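# Insert loose short pin into empty block hole

## Task

Take the short pin lying free on the table (the one not already sitting in a block) and push it fully home into the one empty hole among the blocks. The blocks are not fixed down; the block that holds this hole must finish upright, no more than about a finger's width from its starting spot and turned roughly as before, otherwise the task counts as failed.

## Robot and tools

Robot: two Trossen wxai arms, left_arm and right_arm, each with a two-finger parallel gripper. They face each other across the table. left_arm's base sits at about (-0.028, +0.464, +0.039) m in the scene frame, right_arm's at about (-0.024, -0.461, +0.039) m; both bases are upright. Names do not match image sides.

Frames: scene frame has its origin roughly between the bases, +z up, table top at z = +0.020 m. Each arm's reported hand pose, velocities, targets and wrist-camera pose are in that arm's own base frame, and all offsets for an arm run along its own base axes. Because the bases face opposite ways, the same dx or dy means opposite scene directions for the two arms. Rotations turn about the Hand target's position. Gripper axes: fingers point along +x, they open and close along y. end_effector_position is the midpoint between the fingers, 3 to 4 cm behind the tips; only the last 1.5 cm of each finger face is flat.

execute_actions(actions, cameras): actions is a list of actions; each action is a list of up to 15 rows, one per 1/30 s step, and a short list repeats its last row to fill 15 steps (0.5 s). Every row has 14 numbers in [-1, 1]: left_arm dx, dy, dz, rx, ry, rz, opening, then right_arm the same seven. dx to rz are offsets (not poses) from that arm's Hand target as it stood when the action began; every row in an action counts from that same start, and a new action starts from the updated Hand target, so repeating an offset keeps moving. Scale: 1.0 = 0.6 m for dx, dy, dz and 180 degrees for the rotation vector rx, ry, rz. Opening is absolute: +1 fully open (0.080 m), -1 fully closed; empty fingers touch near -0.78. Closing from fully open takes at least about 0.6 s. Sending six zeros re-commands the current Hand target; always send the opening you want, since 0 is itself a command (half open). An empty actions list just returns state and images. cameras: names to include; omitted, null or ["all"] gives all, [] gives none.

move(target, speed, blend, opening_speed, blocking, cameras): drives each gripper in a straight line toward a target. target is one 14-number row laid out as above, or a list of up to 15 such rows; every row is an offset from the Hand targets at the move's start, not from the previous row. speed is the top path speed in m/s (0.002 to 2.4, default 0.25; turning rate capped at twice that in rad/s), one number or one per target. blend (m) rounds corners in a list. opening_speed (0.2 or more, per second on the -1..+1 scale) ramps the fingers. A move takes at least 0.5 s and is cut off after 10 s. Paths ignore obstacles and the other arm. Faster moves make the gripper lag, stray and hit harder; a target deep past a contact presses harder. Avoid paths near an arm's own base (go around it). blocking=false returns after about 0.5 s while the move continues. The result adds a move: line giving the ending (done, off_target, moving, held, blocked, fault) and any limits (paced = pose clipped, held = steps withheld). done means within 8 mm and 2 degrees of target at rest; neither done nor off_target says whether there is contact. blocked means the gripper stopped far from where it was driven and now holds still.

wait(seconds 0 to 10, cameras) lets time pass with commands held; a running move continues. stop(cameras) brakes a running move. zoom_image(camera, region [x0, y0, x1, y1], at most 504x504 pixels) magnifies the latest image of cam_high, cam_left_wrist or cam_right_wrist (all 672x504). read_manual gives only licence text. finished_scene ends the scene for good; the pin must stay fully inserted without the robot.

Results: per arm end_effector_position (m), end_effector_quat_wxyz, velocities, Hand target (last commanded pose after clipping; next offsets start here), Joint positions (last value is finger opening in m), grip_measured (opening on the -1..+1 scale, can read about 2 mm off, and narrower than a squeezed part), Joint torques and External joint torques (push-back estimates, with friction and noise), Tool commands. Joint velocities may read within noise. Warning lines: MOTOR HOT, OVER-TEMPERATURE FAULT, TORQUE FAULT, blocked.

Behaviour: the controller limits commanded orientation to 32 degrees from the measured one per step. Grippers often settle short or below target and may tilt, especially at long reach; check the pose after each move and send the missing offset. Small moves may not happen or may go sideways. To grip, command about 0.08 below the grip_measured reading at first contact. To stop pushing, command the target back past the gripper.

Avoid: knocking or dragging the loose blocks (the holed block must stay put and upright), letting anything leave the table, dropping or releasing the pin while it moves, fast impacts, hard presses, arm-to-arm contact or closing one gripper on the other's fingers (can end the scene), contact torques at the load limits (waist 17.8, shoulder 22, elbow 22, wrist pitch 5.8, wrist yaw 5.78, wrist roll 5.42 N m; a fault freezes the arm 10 s), and long holds at full stretch, which heat motors. Objects may occasionally get a small outside nudge. Cameras: cam_high is fixed overhead; each wrist camera rides its arm and can lag during motion.

Each tool is called as name(argument=value, ...), one argument or row to a line, values as JSON.

## Session

execute_actions(
  actions=[],
)

Scene clock: 0.00 s.
left_arm: end_effector_position=(+0.4690, +0.0855, +0.1831) grip_measured=+1.000 end_effector_quat_wxyz=(+0.957, -0.211, +0.045, +0.192) | right_arm: end_effector_position=(+0.0956, +0.1517, +0.1758) grip_measured=+1.000 end_effector_quat_wxyz=(+0.877, -0.204, +0.431, +0.059)
Joint positions: left_arm=[0.1 1.718 0.866 0.679 -0.258 -0.448 0.08] | right_arm=[1.559 1.168 0.984 -1.471 0.672 1.19 0.08]
Joint velocities: within noise
Joint torques (N m): no reading
External joint torques (N m): no reading
Motor temperatures (°C): left_arm=[28 29 26 33 26 33] | right_arm=[23 28 26 29 27 27]
Heat: left arm: hottest wrist pitch 33 °C (+0.0 °C/min); right arm: hottest wrist pitch 29 °C (+0.0 °C/min).
Hand target: left_arm +0.4693, +0.0855, +0.1869; +0.958, -0.212, +0.040, +0.191 | right_arm +0.0957, +0.1519, +0.1764; +0.878, -0.203, +0.430, +0.059
Tool commands: left_gripper/opening=+1.0 right_gripper/opening=+1.0

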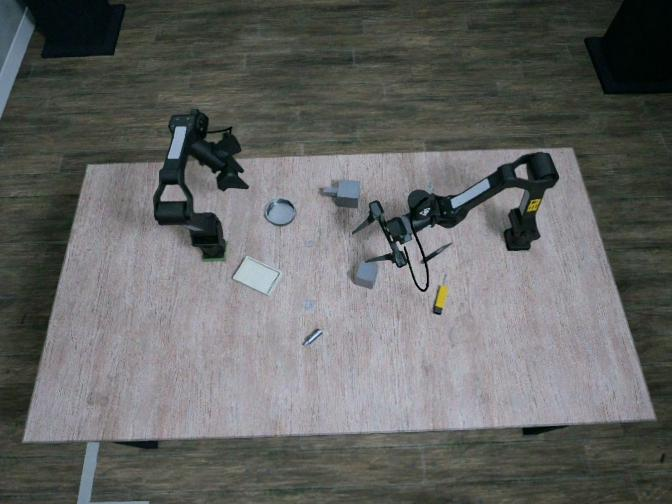

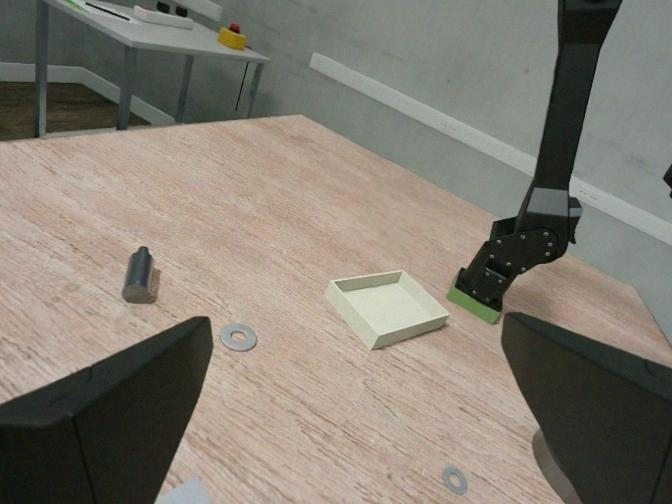

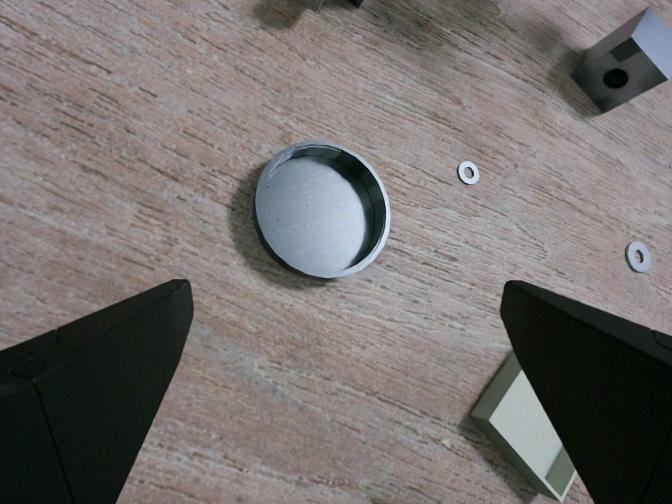

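zoom_image(
  camera="cam_high",
  region=[230, 160, 460, 360],
)

zoom_image(
  camera="cam_right_wrist",
  region=[540, 0, 672, 130],
)

zoom_image(
  camera="cam_left_wrist",
  region=[90, 220, 210, 320],
)

zoom_image(
  camera="cam_high",
  region=[300, 160, 400, 230],
)

zoom_image(
  camera="cam_high",
  region=[280, 250, 400, 360],
)

Scaled by 2.191 from the camera's 672x504 image, which has a finer 960x720 frame.

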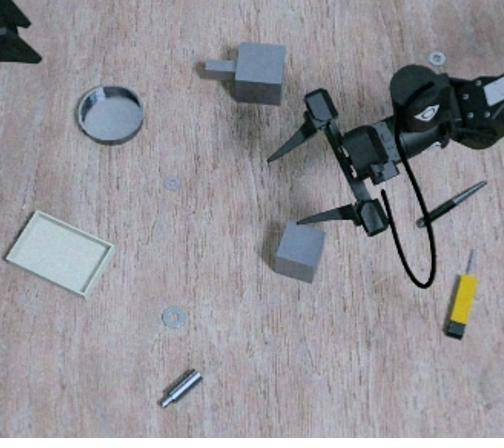

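Scaled by 3.818 from the camera's 672x504 image, which has a finer 960x720 frame.

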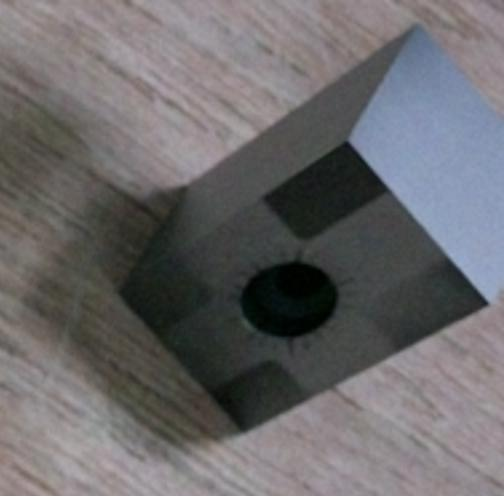

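Scaled by 4.200 from the camera's 672x504 image, which has a finer 960x720 frame.

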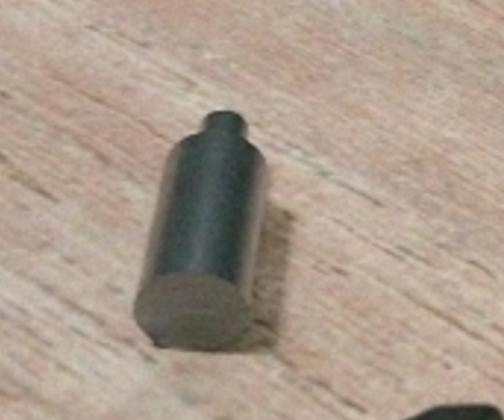

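Scaled by 5.040 from the camera's 672x504 image, which has a finer 960x720 frame.

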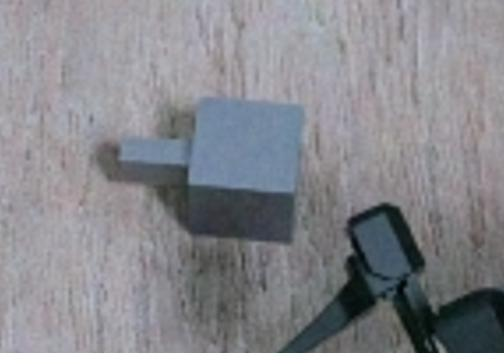

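Scaled by 4.200 from the camera's 672x504 image, which has a finer 960x720 frame.

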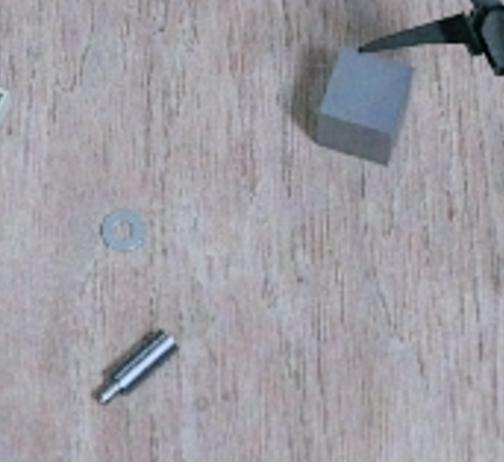

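move(
  target=[-0.292,0.13,-0.045,0.1238,0.1472,-0.2683,1,0.305,-0.308,-0.145,0.0917,-0.1968,-0.1674,1],
)

Scene clock: 4.70 s.
left_arm: end_effector_position=(+0.2919, +0.1603, +0.1559) grip_measured=+1.000 end_effector_quat_wxyz=(+0.938, +0.048, +0.301, -0.166) | right_arm: end_effector_position=(+0.2801, -0.0326, +0.0927) grip_measured=+1.000 end_effector_quat_wxyz=(+0.970, +0.031, +0.167, -0.171)
Joint positions: left_arm=[0.853 1.474 0.984 -0.618 0.866 0.98 0.08] | right_arm=[0.107 1.09 0.113 0.599 0.428 0.165 0.08]
Joint velocities: within noise
Joint torques (N m): left_arm=[0.33 -3.88 8.36 0.6 0.8 0.12] | right_arm=[-0.15 -1.88 4.53 2.18 -0.06 -0.02]
External joint torques (N m): left_arm=[0.31 1.37 2.43 -0.29 0.35 0.11] | right_arm=[-0.13 0.24 -1.14 0.53 -0.16 -0.03]
Motor temperatures (°C): left_arm=[28 30 27 34 26 33] | right_arm=[23 28 27 29 27 27]
Heat: left arm: hottest wrist pitch 34 °C (+0.0 °C/min); right arm: hottest wrist pitch 29 °C (+0.0 °C/min).
Hand target: left_arm +0.2941, +0.1635, +0.1599; +0.939, +0.053, +0.296, -0.166 | right_arm +0.2787, -0.0329, +0.0895; +0.970, +0.030, +0.171, -0.170
Off the commanded pose: left_arm 0.006 m, 1 deg | right_arm 0.004 m, 0 deg.
move: done
camera_calibration:
cam_left_wrist: T_world_to_cam=[[-0.351095, -0.936336, -0.00253058, 0.260381], [-0.757479, 0.285616, -0.587069, 0.297802], [0.550417, -0.2042, -0.809533, 0.0755486], [0, 0, 0, 1]] pos_world=[0.275414, 0.174175, 0.236648]
cam_right_wrist: T_world_to_cam=[[-0.341726, -0.939599, 0.0193967, 0.068921], [-0.650375, 0.221538, -0.72659, 0.280319], [0.678407, -0.26091, -0.686797, -0.0571128], [0, 0, 0, 1]] pos_world=[0.24461, -0.0122444, 0.163115]

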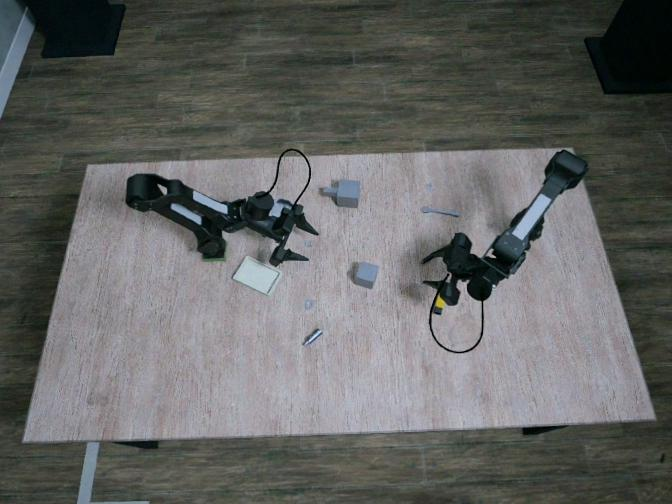

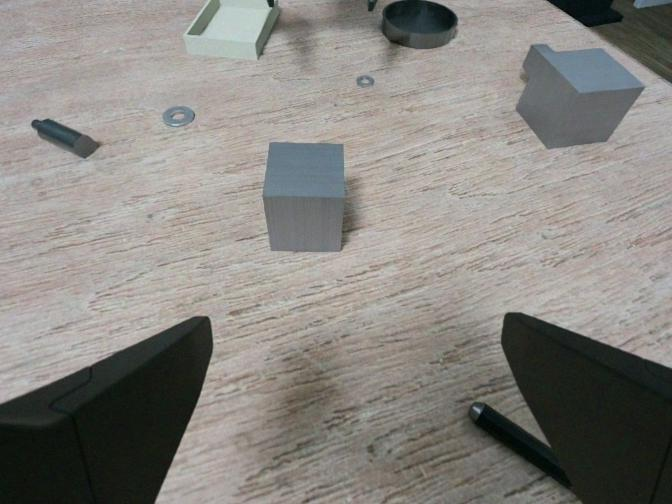

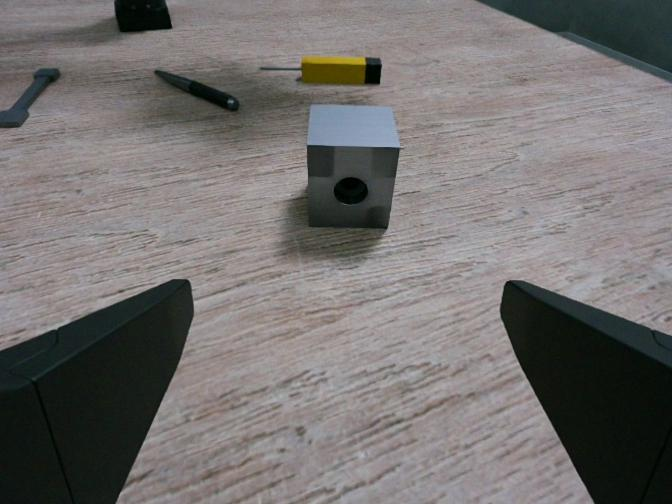

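zoom_image(
  camera="cam_right_wrist",
  region=[290, 90, 420, 240],
)

zoom_image(
  camera="cam_left_wrist",
  region=[20, 100, 220, 180],
)

zoom_image(
  camera="cam_left_wrist",
  region=[230, 120, 380, 270],
)

zoom_image(
  camera="cam_high",
  region=[290, 250, 390, 350],
)

Scaled by 3.360 from the camera's 672x504 image, which has a finer 960x720 frame.

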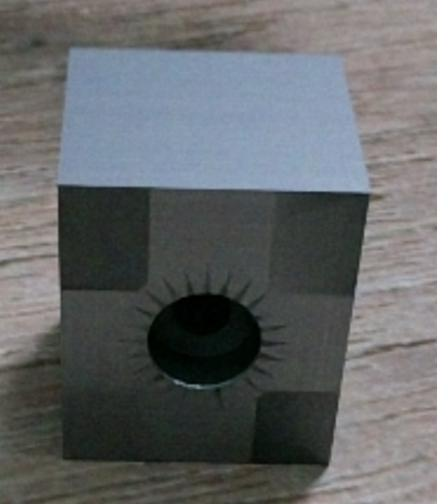

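Scaled by 2.520 from the camera's 672x504 image, which has a finer 960x720 frame.

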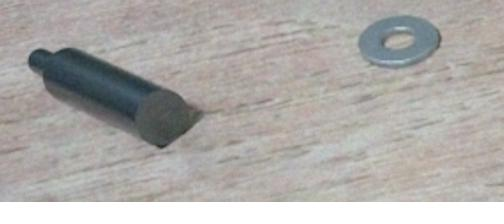

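Scaled by 3.360 from the camera's 672x504 image, which has a finer 960x720 frame.

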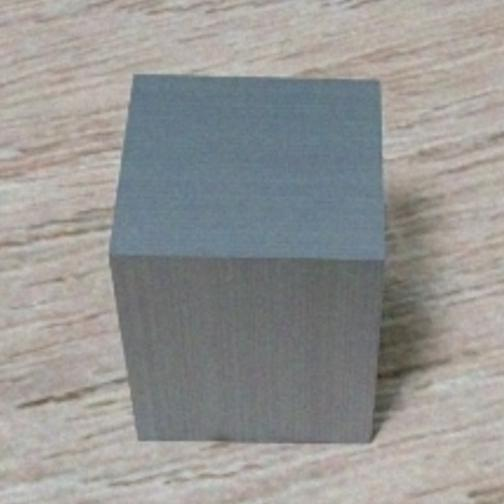

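Scaled by 5.040 from the camera's 672x504 image, which has a finer 960x720 frame.

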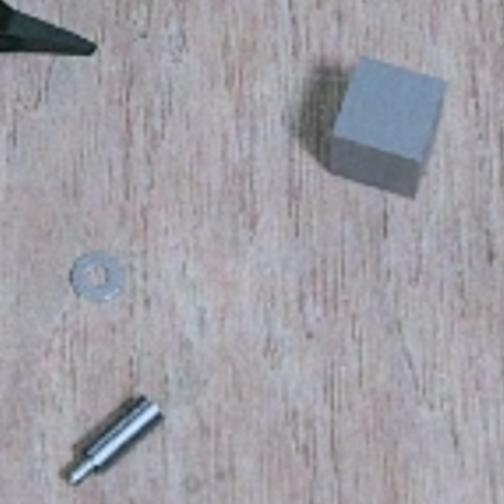

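zoom_image(
  camera="cam_high",
  region=[120, 140, 340, 300],
)

zoom_image(
  camera="cam_high",
  region=[400, 140, 620, 300],
)

Scaled by 2.291 from the camera's 672x504 image, which has a finer 960x720 frame.

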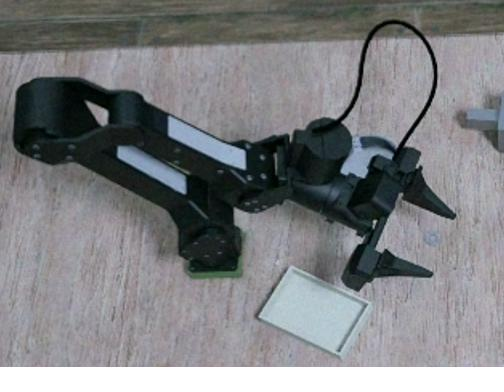

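Scaled by 2.291 from the camera's 672x504 image, which has a finer 960x720 frame.

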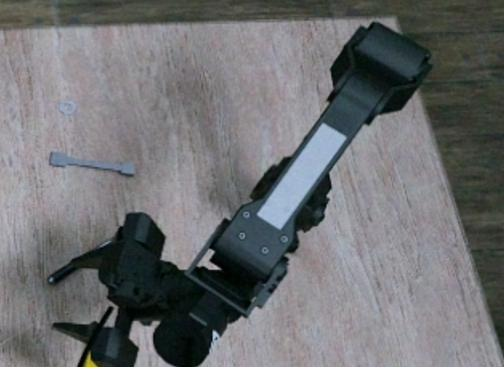

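move(
  target=[0,0,0,0,0,0,1,0.1005,-0.351,0.0625,0.2952,0.0525,-0.627,1],
  speed=0.35,
)

Scene clock: 12.43 s.
left_arm: end_effector_position=(+0.2918, +0.1602, +0.1558) grip_measured=+1.000 end_effector_quat_wxyz=(+0.938, +0.048, +0.301, -0.166) | right_arm: end_effector_position=(+0.3370, -0.2428, +0.1303) grip_measured=+1.000 end_effector_quat_wxyz=(-0.304, -0.514, -0.176, +0.782)
Joint positions: left_arm=[0.853 1.474 0.984 -0.618 0.866 0.98 0.08] | right_arm=[-0.481 2.253 2.118 -1.563 0.405 1.978 0.08]
Joint velocities: within noise
Joint torques (N m): left_arm=[0.32 -3.92 8.37 0.61 0.8 0.09] | right_arm=[0.07 -9.86 6 -0.09 0.17 0.12]
External joint torques (N m): left_arm=[0.3 1.25 2.5 -0.27 0.36 0.09] | right_arm=[0.12 0.37 0.6 -0.15 -0.14 0.12]
Motor temperatures (°C): left_arm=[28 31 29 33 26 33] | right_arm=[23 28 28 31 27 27]
Heat: left arm: hottest wrist pitch 33 °C (+0.0 °C/min); right arm: hottest wrist pitch 31 °C (+9.7 °C/min).
Hand target: left_arm +0.2941, +0.1635, +0.1599; +0.939, +0.053, +0.296, -0.166 | right_arm +0.3390, -0.2434, +0.1270; -0.288, -0.505, -0.185, +0.792
Off the commanded pose: left_arm 0.006 m, 1 deg | right_arm 0.004 m, 3 deg.
joint sent to its limit (right arm) — joint 4 (wrist pitch), lower limit. The joint targets still meet the commanded pose.
move: off_target (right_arm)
camera_calibration:
cam_left_wrist: T_world_to_cam=[[-0.35121, -0.936294, -0.00246117, 0.26026], [-0.757516, 0.285692, -0.586983, 0.297673], [0.550291, -0.20429, -0.809596, 0.0755671], [0, 0, 0, 1]] pos_world=[0.275314, 0.174075, 0.236548]
cam_right_wrist: T_world_to_cam=[[-0.668573, 0.743277, -0.0234489, 0.414584], [0.743578, 0.668608, -0.00743816, -0.0636841], [0.0101495, -0.022409, -0.999697, 0.19922], [0, 0, 0, 1]] pos_world=[0.322511, -0.261107, 0.208407]

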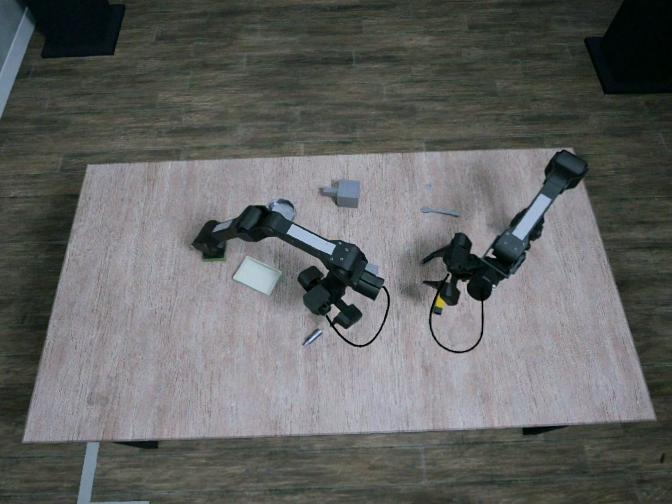

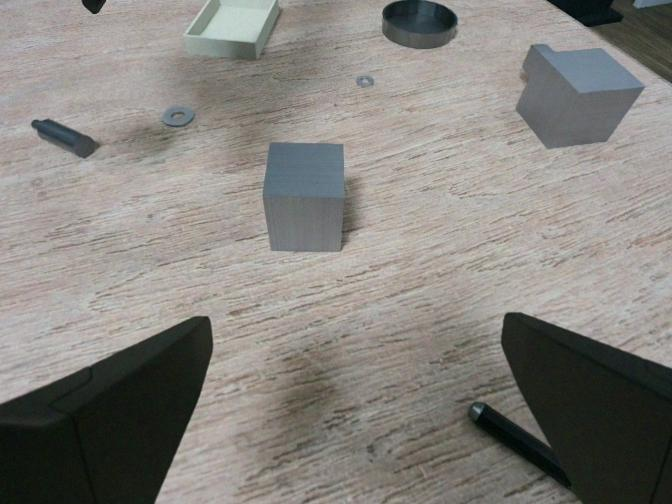

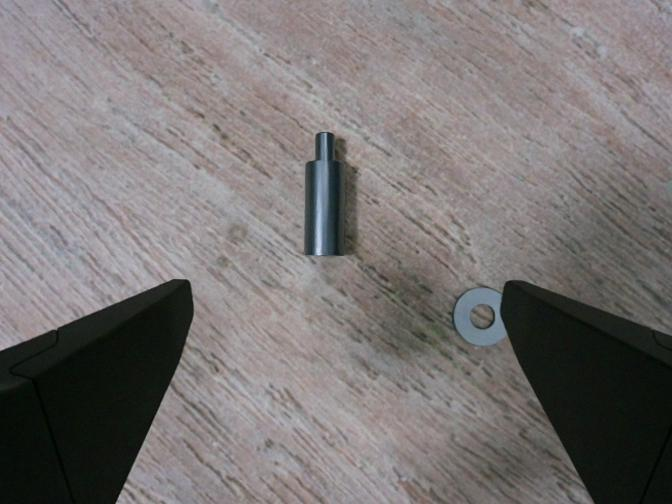

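move(
  target=[0,0,0,0,0,0,1,-0.0157,-0.0407,-0.118,0,0,0,1],
  cameras=["cam_right_wrist"],
)

Scene clock: 13.90 s.
left_arm: end_effector_position=(+0.2918, +0.1602, +0.1558) grip_measured=+1.000 end_effector_quat_wxyz=(+0.938, +0.048, +0.301, -0.166) | right_arm: end_effector_position=(+0.3306, -0.2678, +0.0607) grip_measured=+1.000 end_effector_quat_wxyz=(-0.289, -0.510, -0.181, +0.790)
Joint positions: left_arm=[0.853 1.474 0.984 -0.618 0.866 0.98 0.08] | right_arm=[-0.541 2.321 1.953 -1.344 0.405 1.935 0.08]
Joint velocities: within noise
Joint torques (N m): left_arm=[0.33 -3.85 8.35 0.6 0.81 0.09] | right_arm=[0.03 -10.83 4.58 0.17 0.37 -0.03]
External joint torques (N m): left_arm=[0.35 1.35 2.49 -0.27 0.36 0.09] | right_arm=[0.02 -0.26 -0.79 0.12 0.07 -0.03]
Motor temperatures (°C): left_arm=[28 31 29 33 26 33] | right_arm=[23 29 28 30 27 27]
Heat: left arm: hottest wrist pitch 33 °C (+0.0 °C/min); right arm: hottest wrist pitch 30 °C (+4.3 °C/min).
Hand target: left_arm +0.2941, +0.1635, +0.1599; +0.939, +0.053, +0.296, -0.166 | right_arm +0.3296, -0.2679, +0.0563; -0.288, -0.505, -0.184, +0.792
Off the commanded pose: left_arm 0.006 m, 1 deg | right_arm 0.005 m, 1 deg.
move: done
camera_calibration:
cam_right_wrist: T_world_to_cam=[[-0.653315, 0.757063, 0.0058913, 0.424107], [0.756974, 0.653333, -0.0120873, -0.0509402], [-0.0129998, -0.00343726, -0.99991, 0.141906], [0, 0, 0, 1]] pos_world=[0.317481, -0.287307, 0.138778]
Images, in order (width x height): cam_right_wrist 672x504.

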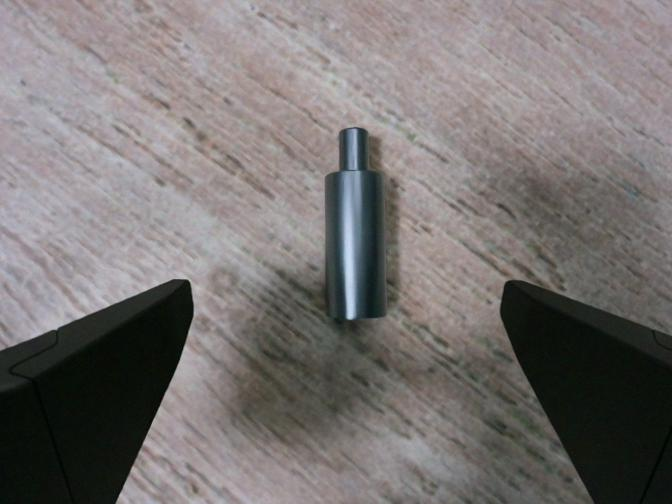

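move(
  target=[0,0,0,0,0,0,1,-0.003,0.0034,-0.02,0,0,0,1],
  cameras=["cam_right_wrist"],
  speed=0.1,
)

zoom_image(
  camera="cam_right_wrist",
  region=[270, 80, 440, 360],
)

Scene clock: 15.30 s.
left_arm: end_effector_position=(+0.2918, +0.1602, +0.1558) grip_measured=+1.000 end_effector_quat_wxyz=(+0.938, +0.048, +0.301, -0.166) | right_arm: end_effector_position=(+0.3291, -0.2669, +0.0485) grip_measured=+1.000 end_effector_quat_wxyz=(-0.289, -0.510, -0.181, +0.790)
Joint positions: left_arm=[0.853 1.474 0.984 -0.618 0.866 0.98 0.08] | right_arm=[-0.541 2.321 1.905 -1.294 0.405 1.935 0.08]
Joint velocities: within noise
Joint torques (N m): left_arm=[0.32 -3.86 8.38 0.61 0.8 0.1] | right_arm=[0.25 -11.04 4.19 0.16 0.36 0.04]
External joint torques (N m): left_arm=[0.3 1.32 2.52 -0.26 0.35 0.09] | right_arm=[0.25 -0.6 -1.1 0.11 0.06 0.04]
Motor temperatures (°C): left_arm=[28 31 30 33 26 33] | right_arm=[23 29 28 30 27 27]
Heat: left arm: hottest wrist pitch 33 °C (+0.0 °C/min); right arm: hottest wrist pitch 30 °C (+3.9 °C/min).
Hand target: left_arm +0.2941, +0.1635, +0.1599; +0.939, +0.053, +0.296, -0.166 | right_arm +0.3278, -0.2659, +0.0442; -0.288, -0.505, -0.184, +0.792
Off the commanded pose: left_arm 0.006 m, 1 deg | right_arm 0.005 m, 1 deg.
move: done
camera_calibration:
cam_right_wrist: T_world_to_cam=[[-0.653335, 0.757052, 0.00513169, 0.422542], [0.756969, 0.653344, -0.0118189, -0.0506347], [-0.0123002, -0.00383715, -0.999917, 0.129357], [0, 0, 0, 1]] pos_world=[0.315981, -0.286308, 0.126579]
Images, in order (width x height): cam_right_wrist 672x504.

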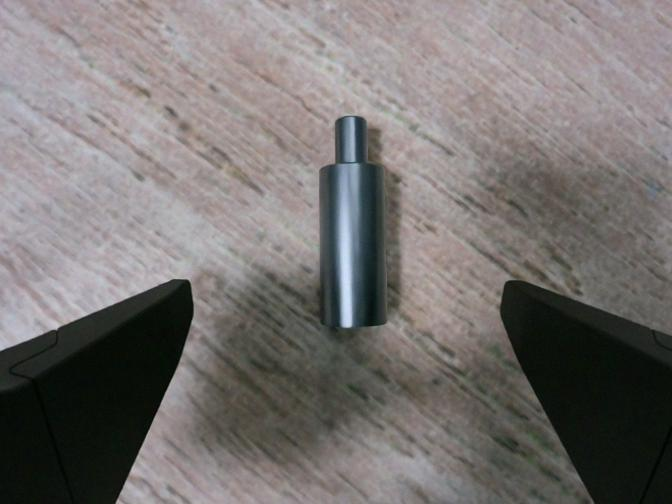

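Scaled by 1.800 from the camera's 672x504 image, which has a finer 960x720 frame.

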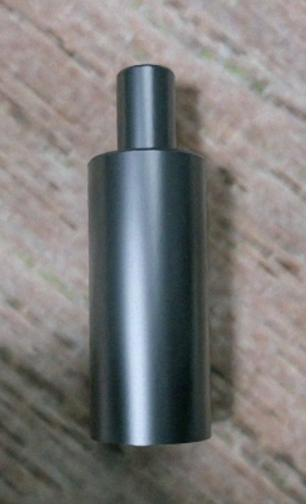

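move(
  target=[0,0,0,0,0,0,1,0,0,-0.0133,0,0,0,1],
  cameras=["cam_right_wrist"],
  speed=0.05,
)

zoom_image(
  camera="cam_right_wrist",
  region=[270, 80, 440, 360],
)

Scene clock: 16.20 s.
left_arm: end_effector_position=(+0.2918, +0.1602, +0.1558) grip_measured=+1.000 end_effector_quat_wxyz=(+0.938, +0.048, +0.301, -0.166) | right_arm: end_effector_position=(+0.3295, -0.2671, +0.0433) grip_measured=+1.000 end_effector_quat_wxyz=(-0.290, -0.512, -0.179, +0.788)
Joint positions: left_arm=[0.853 1.474 0.984 -0.618 0.866 0.98 0.08] | right_arm=[-0.541 2.321 1.884 -1.267 0.405 1.935 0.08]
Joint velocities: within noise
Joint torques (N m): left_arm=[0.28 -3.88 8.38 0.61 0.79 0.1] | right_arm=[0.19 -10.16 4.15 0.19 0.36 0.03]
External joint torques (N m): left_arm=[0.24 1.29 2.49 -0.28 0.34 0.1] | right_arm=[0.19 0.2 -1.07 0.15 0.07 0.03]
Motor temperatures (°C): left_arm=[28 31 30 33 26 33] | right_arm=[23 29 28 30 27 27]
Heat: left arm: hottest wrist pitch 33 °C (+0.0 °C/min); right arm: hottest wrist pitch 30 °C (+3.7 °C/min).
Hand target: left_arm +0.2941, +0.1635, +0.1599; +0.939, +0.053, +0.296, -0.166 | right_arm +0.3278, -0.2659, +0.0362; -0.288, -0.505, -0.184, +0.792
Off the commanded pose: left_arm 0.006 m, 1 deg | right_arm 0.007 m, 1 deg.
move: done
camera_calibration:
cam_right_wrist: T_world_to_cam=[[-0.653325, 0.757077, -0.00104035, 0.42326], [0.757047, 0.653286, -0.00987432, -0.0508989], [-0.00679597, -0.00723874, -0.999951, 0.121453], [0, 0, 0, 1]] pos_world=[0.315885, -0.28631, 0.121385]
Images, in order (width x height): cam_right_wrist 672x504.

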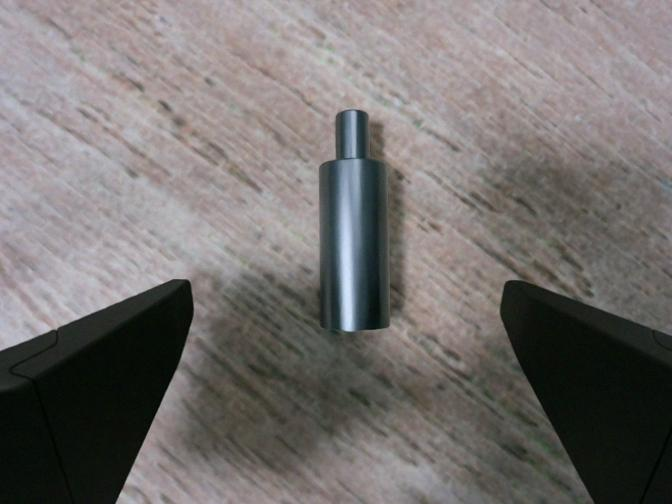

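Scaled by 1.800 from the camera's 672x504 image, which has a finer 960x720 frame.

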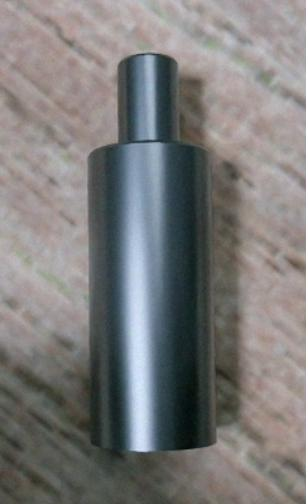

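move(
  target=[0,0,0,0,0,0,1,0,0,-0.0117,0,0,0,1],
  cameras=["cam_right_wrist"],
  speed=0.05,
)

zoom_image(
  camera="cam_right_wrist",
  region=[180, 100, 520, 380],
)

Scene clock: 17.17 s.
left_arm: end_effector_position=(+0.2918, +0.1602, +0.1558) grip_measured=+1.000 end_effector_quat_wxyz=(+0.938, +0.048, +0.301, -0.166) | right_arm: end_effector_position=(+0.3296, -0.2672, +0.0363) grip_measured=+1.000 end_effector_quat_wxyz=(-0.290, -0.512, -0.179, +0.788)
Joint positions: left_arm=[0.853 1.474 0.984 -0.618 0.866 0.98 0.08] | right_arm=[-0.541 2.327 1.868 -1.244 0.405 1.935 0.08]
Joint velocities: within noise
Joint torques (N m): left_arm=[0.3 -3.89 8.38 0.61 0.79 0.09] | right_arm=[0.21 -10.09 4.14 0.19 0.36 0.03]
External joint torques (N m): left_arm=[0.29 1.3 2.46 -0.29 0.34 0.09] | right_arm=[0.26 0.34 -1.11 0.13 0.06 0.03]
Motor temperatures (°C): left_arm=[28 31 30 33 26 33] | right_arm=[23 29 28 30 27 27]
Heat: left arm: hottest wrist pitch 33 °C (+0.0 °C/min); right arm: hottest wrist pitch 30 °C (+3.5 °C/min).
Hand target: left_arm +0.2941, +0.1635, +0.1599; +0.939, +0.053, +0.296, -0.166 | right_arm +0.3278, -0.2659, +0.0291; -0.288, -0.505, -0.184, +0.792
Off the commanded pose: left_arm 0.006 m, 1 deg | right_arm 0.007 m, 1 deg.
move: done
camera_calibration:
cam_right_wrist: T_world_to_cam=[[-0.653325, 0.757077, -0.00104035, 0.423318], [0.757047, 0.653286, -0.00987432, -0.0510437], [-0.00679597, -0.00723874, -0.999951, 0.114454], [0, 0, 0, 1]] pos_world=[0.315985, -0.28631, 0.114385]
Images, in order (width x height): cam_right_wrist 672x504.

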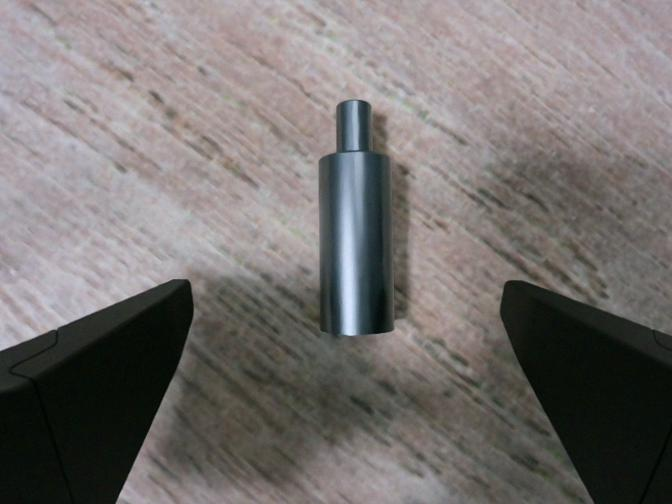

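Scaled by 1.482 from the camera's 672x504 image, which has a finer 960x720 frame.

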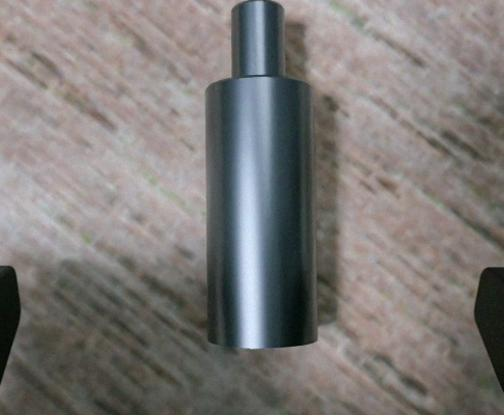

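move(
  target=[0,0,0,0,0,0,1,-0.0042,0.0042,-0.006,0,0,0,1],
  cameras=["cam_right_wrist"],
  speed=0.03,
)

Scene clock: 18.20 s.
left_arm: end_effector_position=(+0.2918, +0.1602, +0.1558) grip_measured=+1.000 end_effector_quat_wxyz=(+0.938, +0.048, +0.301, -0.166) | right_arm: end_effector_position=(+0.3265, -0.2646, +0.0287) grip_measured=+1.000 end_effector_quat_wxyz=(-0.289, -0.509, -0.183, +0.790)
Joint positions: left_arm=[0.853 1.474 0.984 -0.618 0.866 0.98 0.08] | right_arm=[-0.54 2.327 1.835 -1.222 0.405 1.935 0.08]
Joint velocities: within noise
Joint torques (N m): left_arm=[0.3 -3.86 8.36 0.6 0.79 0.1] | right_arm=[0.26 -11.31 4.08 0.16 0.35 0.11]
External joint torques (N m): left_arm=[0.29 1.39 2.43 -0.29 0.34 0.09] | right_arm=[0.26 -0.99 -1.06 0.14 0.05 0.11]
Motor temperatures (°C): left_arm=[28 31 30 33 26 33] | right_arm=[23 30 28 30 27 27]
Heat: left arm: hottest wrist pitch 33 °C (+0.0 °C/min); right arm: hottest shoulder 30 °C (+6.6 °C/min).
Hand target: left_arm +0.2941, +0.1635, +0.1599; +0.939, +0.053, +0.296, -0.166 | right_arm +0.3252, -0.2633, +0.0255; -0.288, -0.505, -0.185, +0.792
Off the commanded pose: left_arm 0.006 m, 1 deg | right_arm 0.004 m, 1 deg.
move: done
camera_calibration:
cam_right_wrist: T_world_to_cam=[[-0.654508, 0.756, 0.00912454, 0.419126], [0.755888, 0.654569, -0.013139, -0.0495966], [-0.0159057, -0.00170247, -0.999872, 0.111266], [0, 0, 0, 1]] pos_world=[0.31358, -0.284205, 0.106775]
Images, in order (width x height): cam_right_wrist 672x504.

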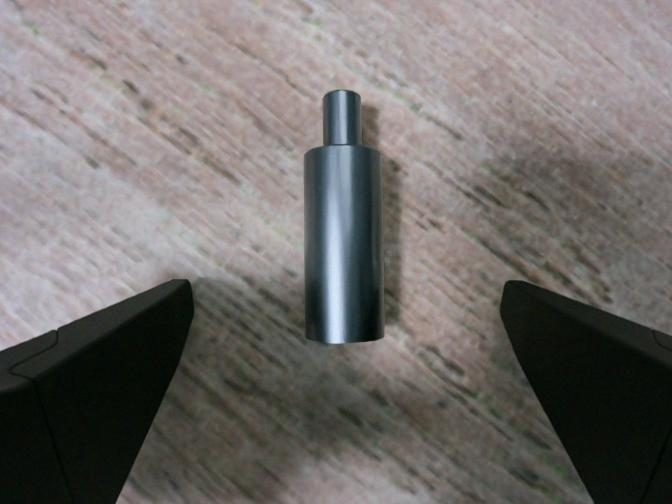

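move(
  target=[0,0,0,0,0,0,1,0.005,0.0045,-0.006,0,0,0,1],
  cameras=["cam_right_wrist"],
  speed=0.03,
)

Scene clock: 19.13 s.
left_arm: end_effector_position=(+0.2918, +0.1602, +0.1558) grip_measured=+1.000 end_effector_quat_wxyz=(+0.938, +0.048, +0.301, -0.166) | right_arm: end_effector_position=(+0.3295, -0.2620, +0.0286) grip_measured=+1.000 end_effector_quat_wxyz=(-0.291, -0.510, -0.180, +0.789)
Joint positions: left_arm=[0.853 1.474 0.984 -0.618 0.866 0.98 0.08] | right_arm=[-0.53 2.327 1.835 -1.219 0.405 1.944 0.08]
Joint velocities: within noise
Joint torques (N m): left_arm=[0.29 -3.87 8.38 0.61 0.79 0.1] | right_arm=[0.14 -10.08 4.34 0.18 0.32 0.11]
External joint torques (N m): left_arm=[0.27 1.34 2.46 -0.28 0.34 0.1] | right_arm=[0.13 0.41 -0.91 0.13 0.02 0.12]
Motor temperatures (°C): left_arm=[28 31 30 33 26 33] | right_arm=[23 30 28 30 27 27]
Heat: left arm: hottest wrist pitch 33 °C (+0.0 °C/min); right arm: hottest shoulder 30 °C (+6.3 °C/min).
Hand target: left_arm +0.2941, +0.1635, +0.1599; +0.939, +0.053, +0.296, -0.166 | right_arm +0.3283, -0.2607, +0.0219; -0.288, -0.505, -0.184, +0.792
Off the commanded pose: left_arm 0.006 m, 1 deg | right_arm 0.007 m, 1 deg.
move: done
camera_calibration:
cam_right_wrist: T_world_to_cam=[[-0.655088, 0.755551, 0.00164025, 0.419486], [0.755485, 0.655057, -0.0119503, -0.053466], [-0.0101035, -0.00658934, -0.999927, 0.108018], [0, 0, 0, 1]] pos_world=[0.316284, -0.281208, 0.106683]
Images, in order (width x height): cam_right_wrist 672x504.

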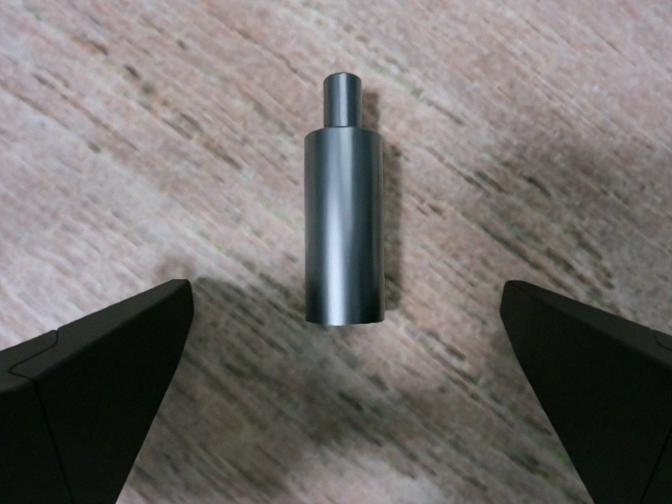

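move(
  target=[0,0,0,0,0,0,1,0,0,-0.0075,0,0,0,1],
  cameras=["cam_right_wrist"],
  speed=0.03,
)

Scene clock: 19.97 s.
left_arm: end_effector_position=(+0.2918, +0.1602, +0.1558) grip_measured=+1.000 end_effector_quat_wxyz=(+0.938, +0.048, +0.301, -0.166) | right_arm: end_effector_position=(+0.3305, -0.2625, +0.0260) grip_measured=+1.000 end_effector_quat_wxyz=(-0.292, -0.512, -0.178, +0.788)
Joint positions: left_arm=[0.853 1.474 0.984 -0.618 0.866 0.98 0.08] | right_arm=[-0.53 2.33 1.83 -1.205 0.405 1.945 0.08]
Joint velocities: within noise
Joint torques (N m): left_arm=[0.3 -3.88 8.38 0.61 0.79 0.09] | right_arm=[0.19 -9.8 3.91 0.22 0.31 0.09]
External joint torques (N m): left_arm=[0.3 1.35 2.46 -0.29 0.34 0.09] | right_arm=[0.25 0.74 -1.36 0.17 0.01 0.09]
Motor temperatures (°C): left_arm=[28 31 31 33 26 33] | right_arm=[23 30 28 30 27 27]
Heat: left arm: hottest wrist pitch 33 °C (+0.0 °C/min); right arm: hottest shoulder 30 °C (+6.0 °C/min).
Hand target: left_arm +0.2941, +0.1635, +0.1599; +0.939, +0.053, +0.296, -0.166 | right_arm +0.3282, -0.2606, +0.0175; -0.288, -0.505, -0.184, +0.792
Off the commanded pose: left_arm 0.006 m, 1 deg | right_arm 0.009 m, 1 deg.
move: off_target (right_arm)
camera_calibration:
cam_right_wrist: T_world_to_cam=[[-0.65456, 0.756001, -0.0037169, 0.420565], [0.755992, 0.654501, -0.0102286, -0.0541749], [-0.0053001, -0.00950515, -0.999941, 0.103085], [0, 0, 0, 1]] pos_world=[0.316787, -0.28151, 0.104088]
Images, in order (width x height): cam_right_wrist 672x504.

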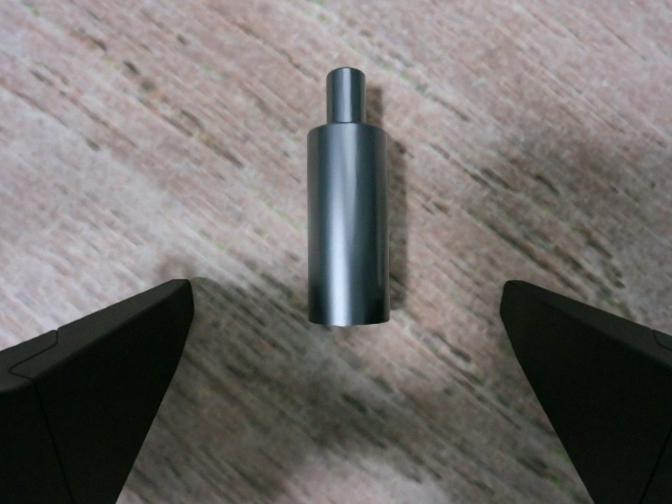

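move(
  target=[0,0,0,0,0,0,1,0,0,0,0,0,0,-0.46],
  cameras=["cam_right_wrist"],
  opening_speed=1.5,
)

zoom_image(
  camera="cam_right_wrist",
  region=[180, 200, 520, 504],
)

Scene clock: 21.43 s.
left_arm: end_effector_position=(+0.2918, +0.1602, +0.1558) grip_measured=+1.000 end_effector_quat_wxyz=(+0.938, +0.048, +0.301, -0.166) | right_arm: end_effector_position=(+0.3309, -0.2628, +0.0257) grip_measured=-0.430 end_effector_quat_wxyz=(-0.292, -0.513, -0.177, +0.788)
Joint positions: left_arm=[0.853 1.474 0.984 -0.618 0.866 0.98 0.08] | right_arm=[-0.53 2.331 1.83 -1.202 0.405 1.945 0.016]
Joint velocities: within noise
Joint torques (N m): left_arm=[0.34 -3.88 8.4 0.61 0.78 0.09] | right_arm=[0.18 -9.81 3.98 0.04 0.31 0.09]
External joint torques (N m): left_arm=[0.33 1.3 2.52 -0.27 0.33 0.09] | right_arm=[0.17 0.59 -1.24 -0.02 0.01 0.09]
Motor temperatures (°C): left_arm=[28 31 31 33 26 33] | right_arm=[23 30 28 30 27 27]
Heat: left arm: hottest wrist pitch 33 °C (+0.0 °C/min); right arm: hottest shoulder 30 °C (+5.6 °C/min).
Hand target: left_arm +0.2941, +0.1635, +0.1599; +0.939, +0.053, +0.296, -0.166 | right_arm +0.3283, -0.2606, +0.0174; -0.288, -0.505, -0.185, +0.792
Off the commanded pose: left_arm 0.006 m, 1 deg | right_arm 0.009 m, 1 deg.
move: off_target (right_arm)
camera_calibration:
cam_right_wrist: T_world_to_cam=[[-0.654594, 0.755958, -0.00585661, 0.421133], [0.755973, 0.654535, -0.00943686, -0.0543421], [-0.00330051, -0.0106048, -0.999938, 0.101743], [0, 0, 0, 1]] pos_world=[0.317088, -0.281711, 0.10369]
Images, in order (width x height): cam_right_wrist 672x504.

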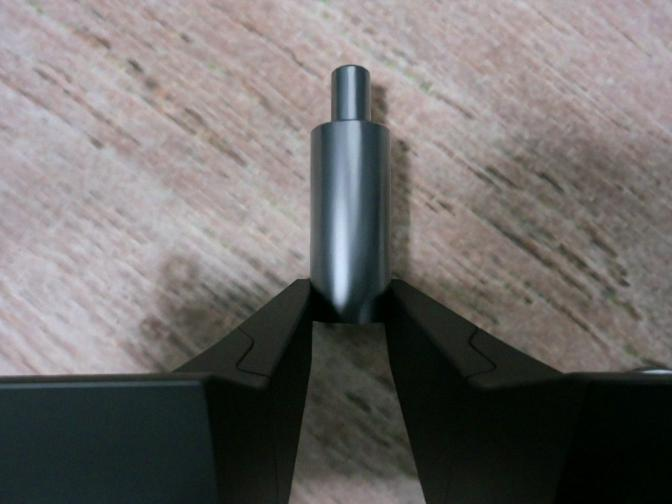

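Scaled by 1.482 from the camera's 672x504 image, which has a finer 960x720 frame.

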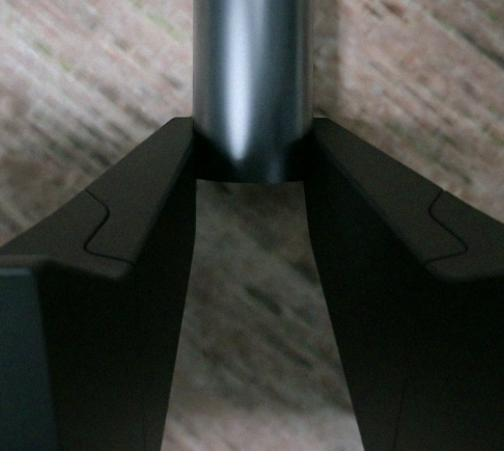

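move(
  target=[0,0,0,0,0,0,1,0,0,0,0,0,0,-0.56],
  cameras=["cam_right_wrist"],
  opening_speed=0.5,
)

Scene clock: 22.23 s.
left_arm: end_effector_position=(+0.2918, +0.1602, +0.1558) grip_measured=+1.000 end_effector_quat_wxyz=(+0.938, +0.048, +0.301, -0.166) | right_arm: end_effector_position=(+0.3309, -0.2628, +0.0257) grip_measured=-0.430 end_effector_quat_wxyz=(-0.292, -0.513, -0.177, +0.788)
Joint positions: left_arm=[0.853 1.474 0.984 -0.618 0.866 0.98 0.08] | right_arm=[-0.53 2.331 1.83 -1.202 0.405 1.945 0.016]
Joint velocities: within noise
Joint torques (N m): left_arm=[0.3 -3.88 8.4 0.6 0.79 0.09] | right_arm=[0.2 -9.82 3.97 0.04 0.31 0.1]
External joint torques (N m): left_arm=[0.28 1.34 2.49 -0.29 0.34 0.09] | right_arm=[0.25 0.59 -1.22 -0.01 0.01 0.1]
Motor temperatures (°C): left_arm=[28 31 31 33 26 33] | right_arm=[23 30 28 30 27 27]
Heat: left arm: hottest wrist pitch 33 °C (+0.0 °C/min); right arm: hottest shoulder 30 °C (+5.4 °C/min).
Hand target: left_arm +0.2941, +0.1635, +0.1599; +0.939, +0.053, +0.296, -0.166 | right_arm +0.3283, -0.2606, +0.0174; -0.288, -0.505, -0.185, +0.792
Off the commanded pose: left_arm 0.006 m, 1 deg | right_arm 0.009 m, 1 deg.
move: off_target (right_arm)
camera_calibration:
cam_right_wrist: T_world_to_cam=[[-0.654594, 0.755958, -0.00585661, 0.421133], [0.755973, 0.654535, -0.00943686, -0.0543421], [-0.00330051, -0.0106048, -0.999938, 0.101743], [0, 0, 0, 1]] pos_world=[0.317088, -0.281711, 0.10369]
Images, in order (width x height): cam_right_wrist 672x504.

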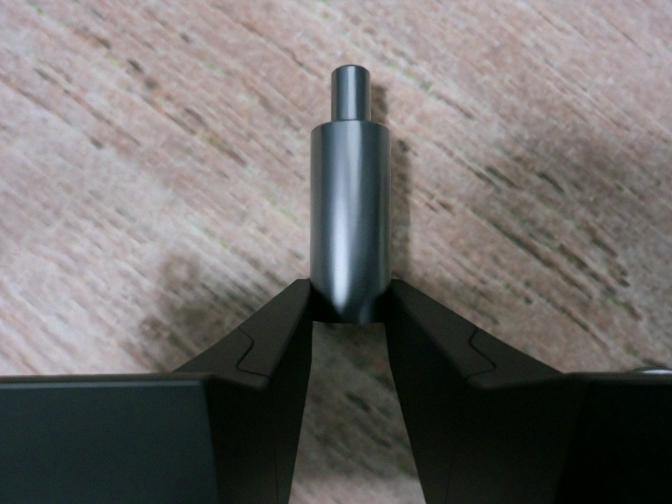

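move(
  target=[0,0,0,0,0,0,1,0,0,0.13,0,0,0,-0.56],
  speed=0.12,
)

Scene clock: 24.13 s.
left_arm: end_effector_position=(+0.2918, +0.1602, +0.1558) grip_measured=+1.000 end_effector_quat_wxyz=(+0.938, +0.048, +0.301, -0.166) | right_arm: end_effector_position=(+0.3260, -0.2599, +0.0874) grip_measured=-0.430 end_effector_quat_wxyz=(-0.283, -0.500, -0.193, +0.796)
Joint positions: left_arm=[0.853 1.474 0.984 -0.618 0.866 0.98 0.08] | right_arm=[-0.53 2.307 2.031 -1.474 0.405 1.945 0.016]
Joint velocities: within noise
Joint torques (N m): left_arm=[0.32 -3.89 8.39 0.61 0.8 0.09] | right_arm=[0.19 -13.58 6.17 -0.25 0.31 0.1]
External joint torques (N m): left_arm=[0.33 1.35 2.48 -0.27 0.34 0.09] | right_arm=[0.25 -3.19 0.87 -0.23 0 0.09]
Motor temperatures (°C): left_arm=[28 31 31 33 26 33] | right_arm=[23 31 28 30 27 27]
Heat: left arm: hottest wrist pitch 33 °C (+0.0 °C/min); right arm: hottest shoulder 31 °C (+7.5 °C/min).
Hand target: left_arm +0.2941, +0.1635, +0.1599; +0.939, +0.053, +0.296, -0.166 | right_arm +0.3283, -0.2607, +0.0955; -0.288, -0.505, -0.184, +0.792
Off the commanded pose: left_arm 0.006 m, 1 deg | right_arm 0.008 m, 1 deg.
move: done
camera_calibration:
cam_left_wrist: T_world_to_cam=[[-0.351494, -0.936186, -0.00279992, 0.2604], [-0.757374, 0.286114, -0.586962, 0.297556], [0.550306, -0.204193, -0.80961, 0.0755495], [0, 0, 0, 1]] pos_world=[0.275314, 0.174075, 0.236548]
cam_right_wrist: T_world_to_cam=[[-0.653933, 0.755588, 0.0381931, 0.411928], [0.755305, 0.65492, -0.0243693, -0.0502521], [-0.0434266, 0.0129116, -0.998973, 0.182693], [0, 0, 0, 1]] pos_world=[0.315263, -0.280696, 0.165548]

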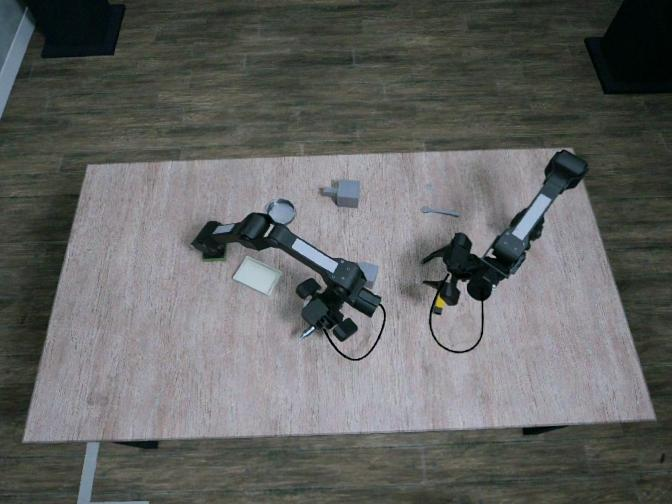

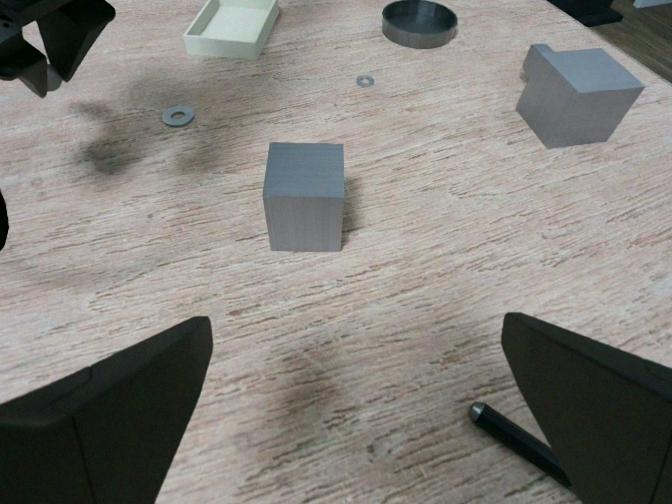

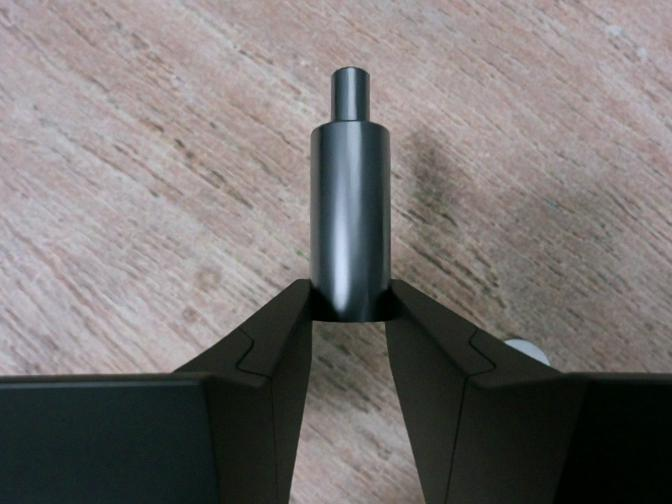

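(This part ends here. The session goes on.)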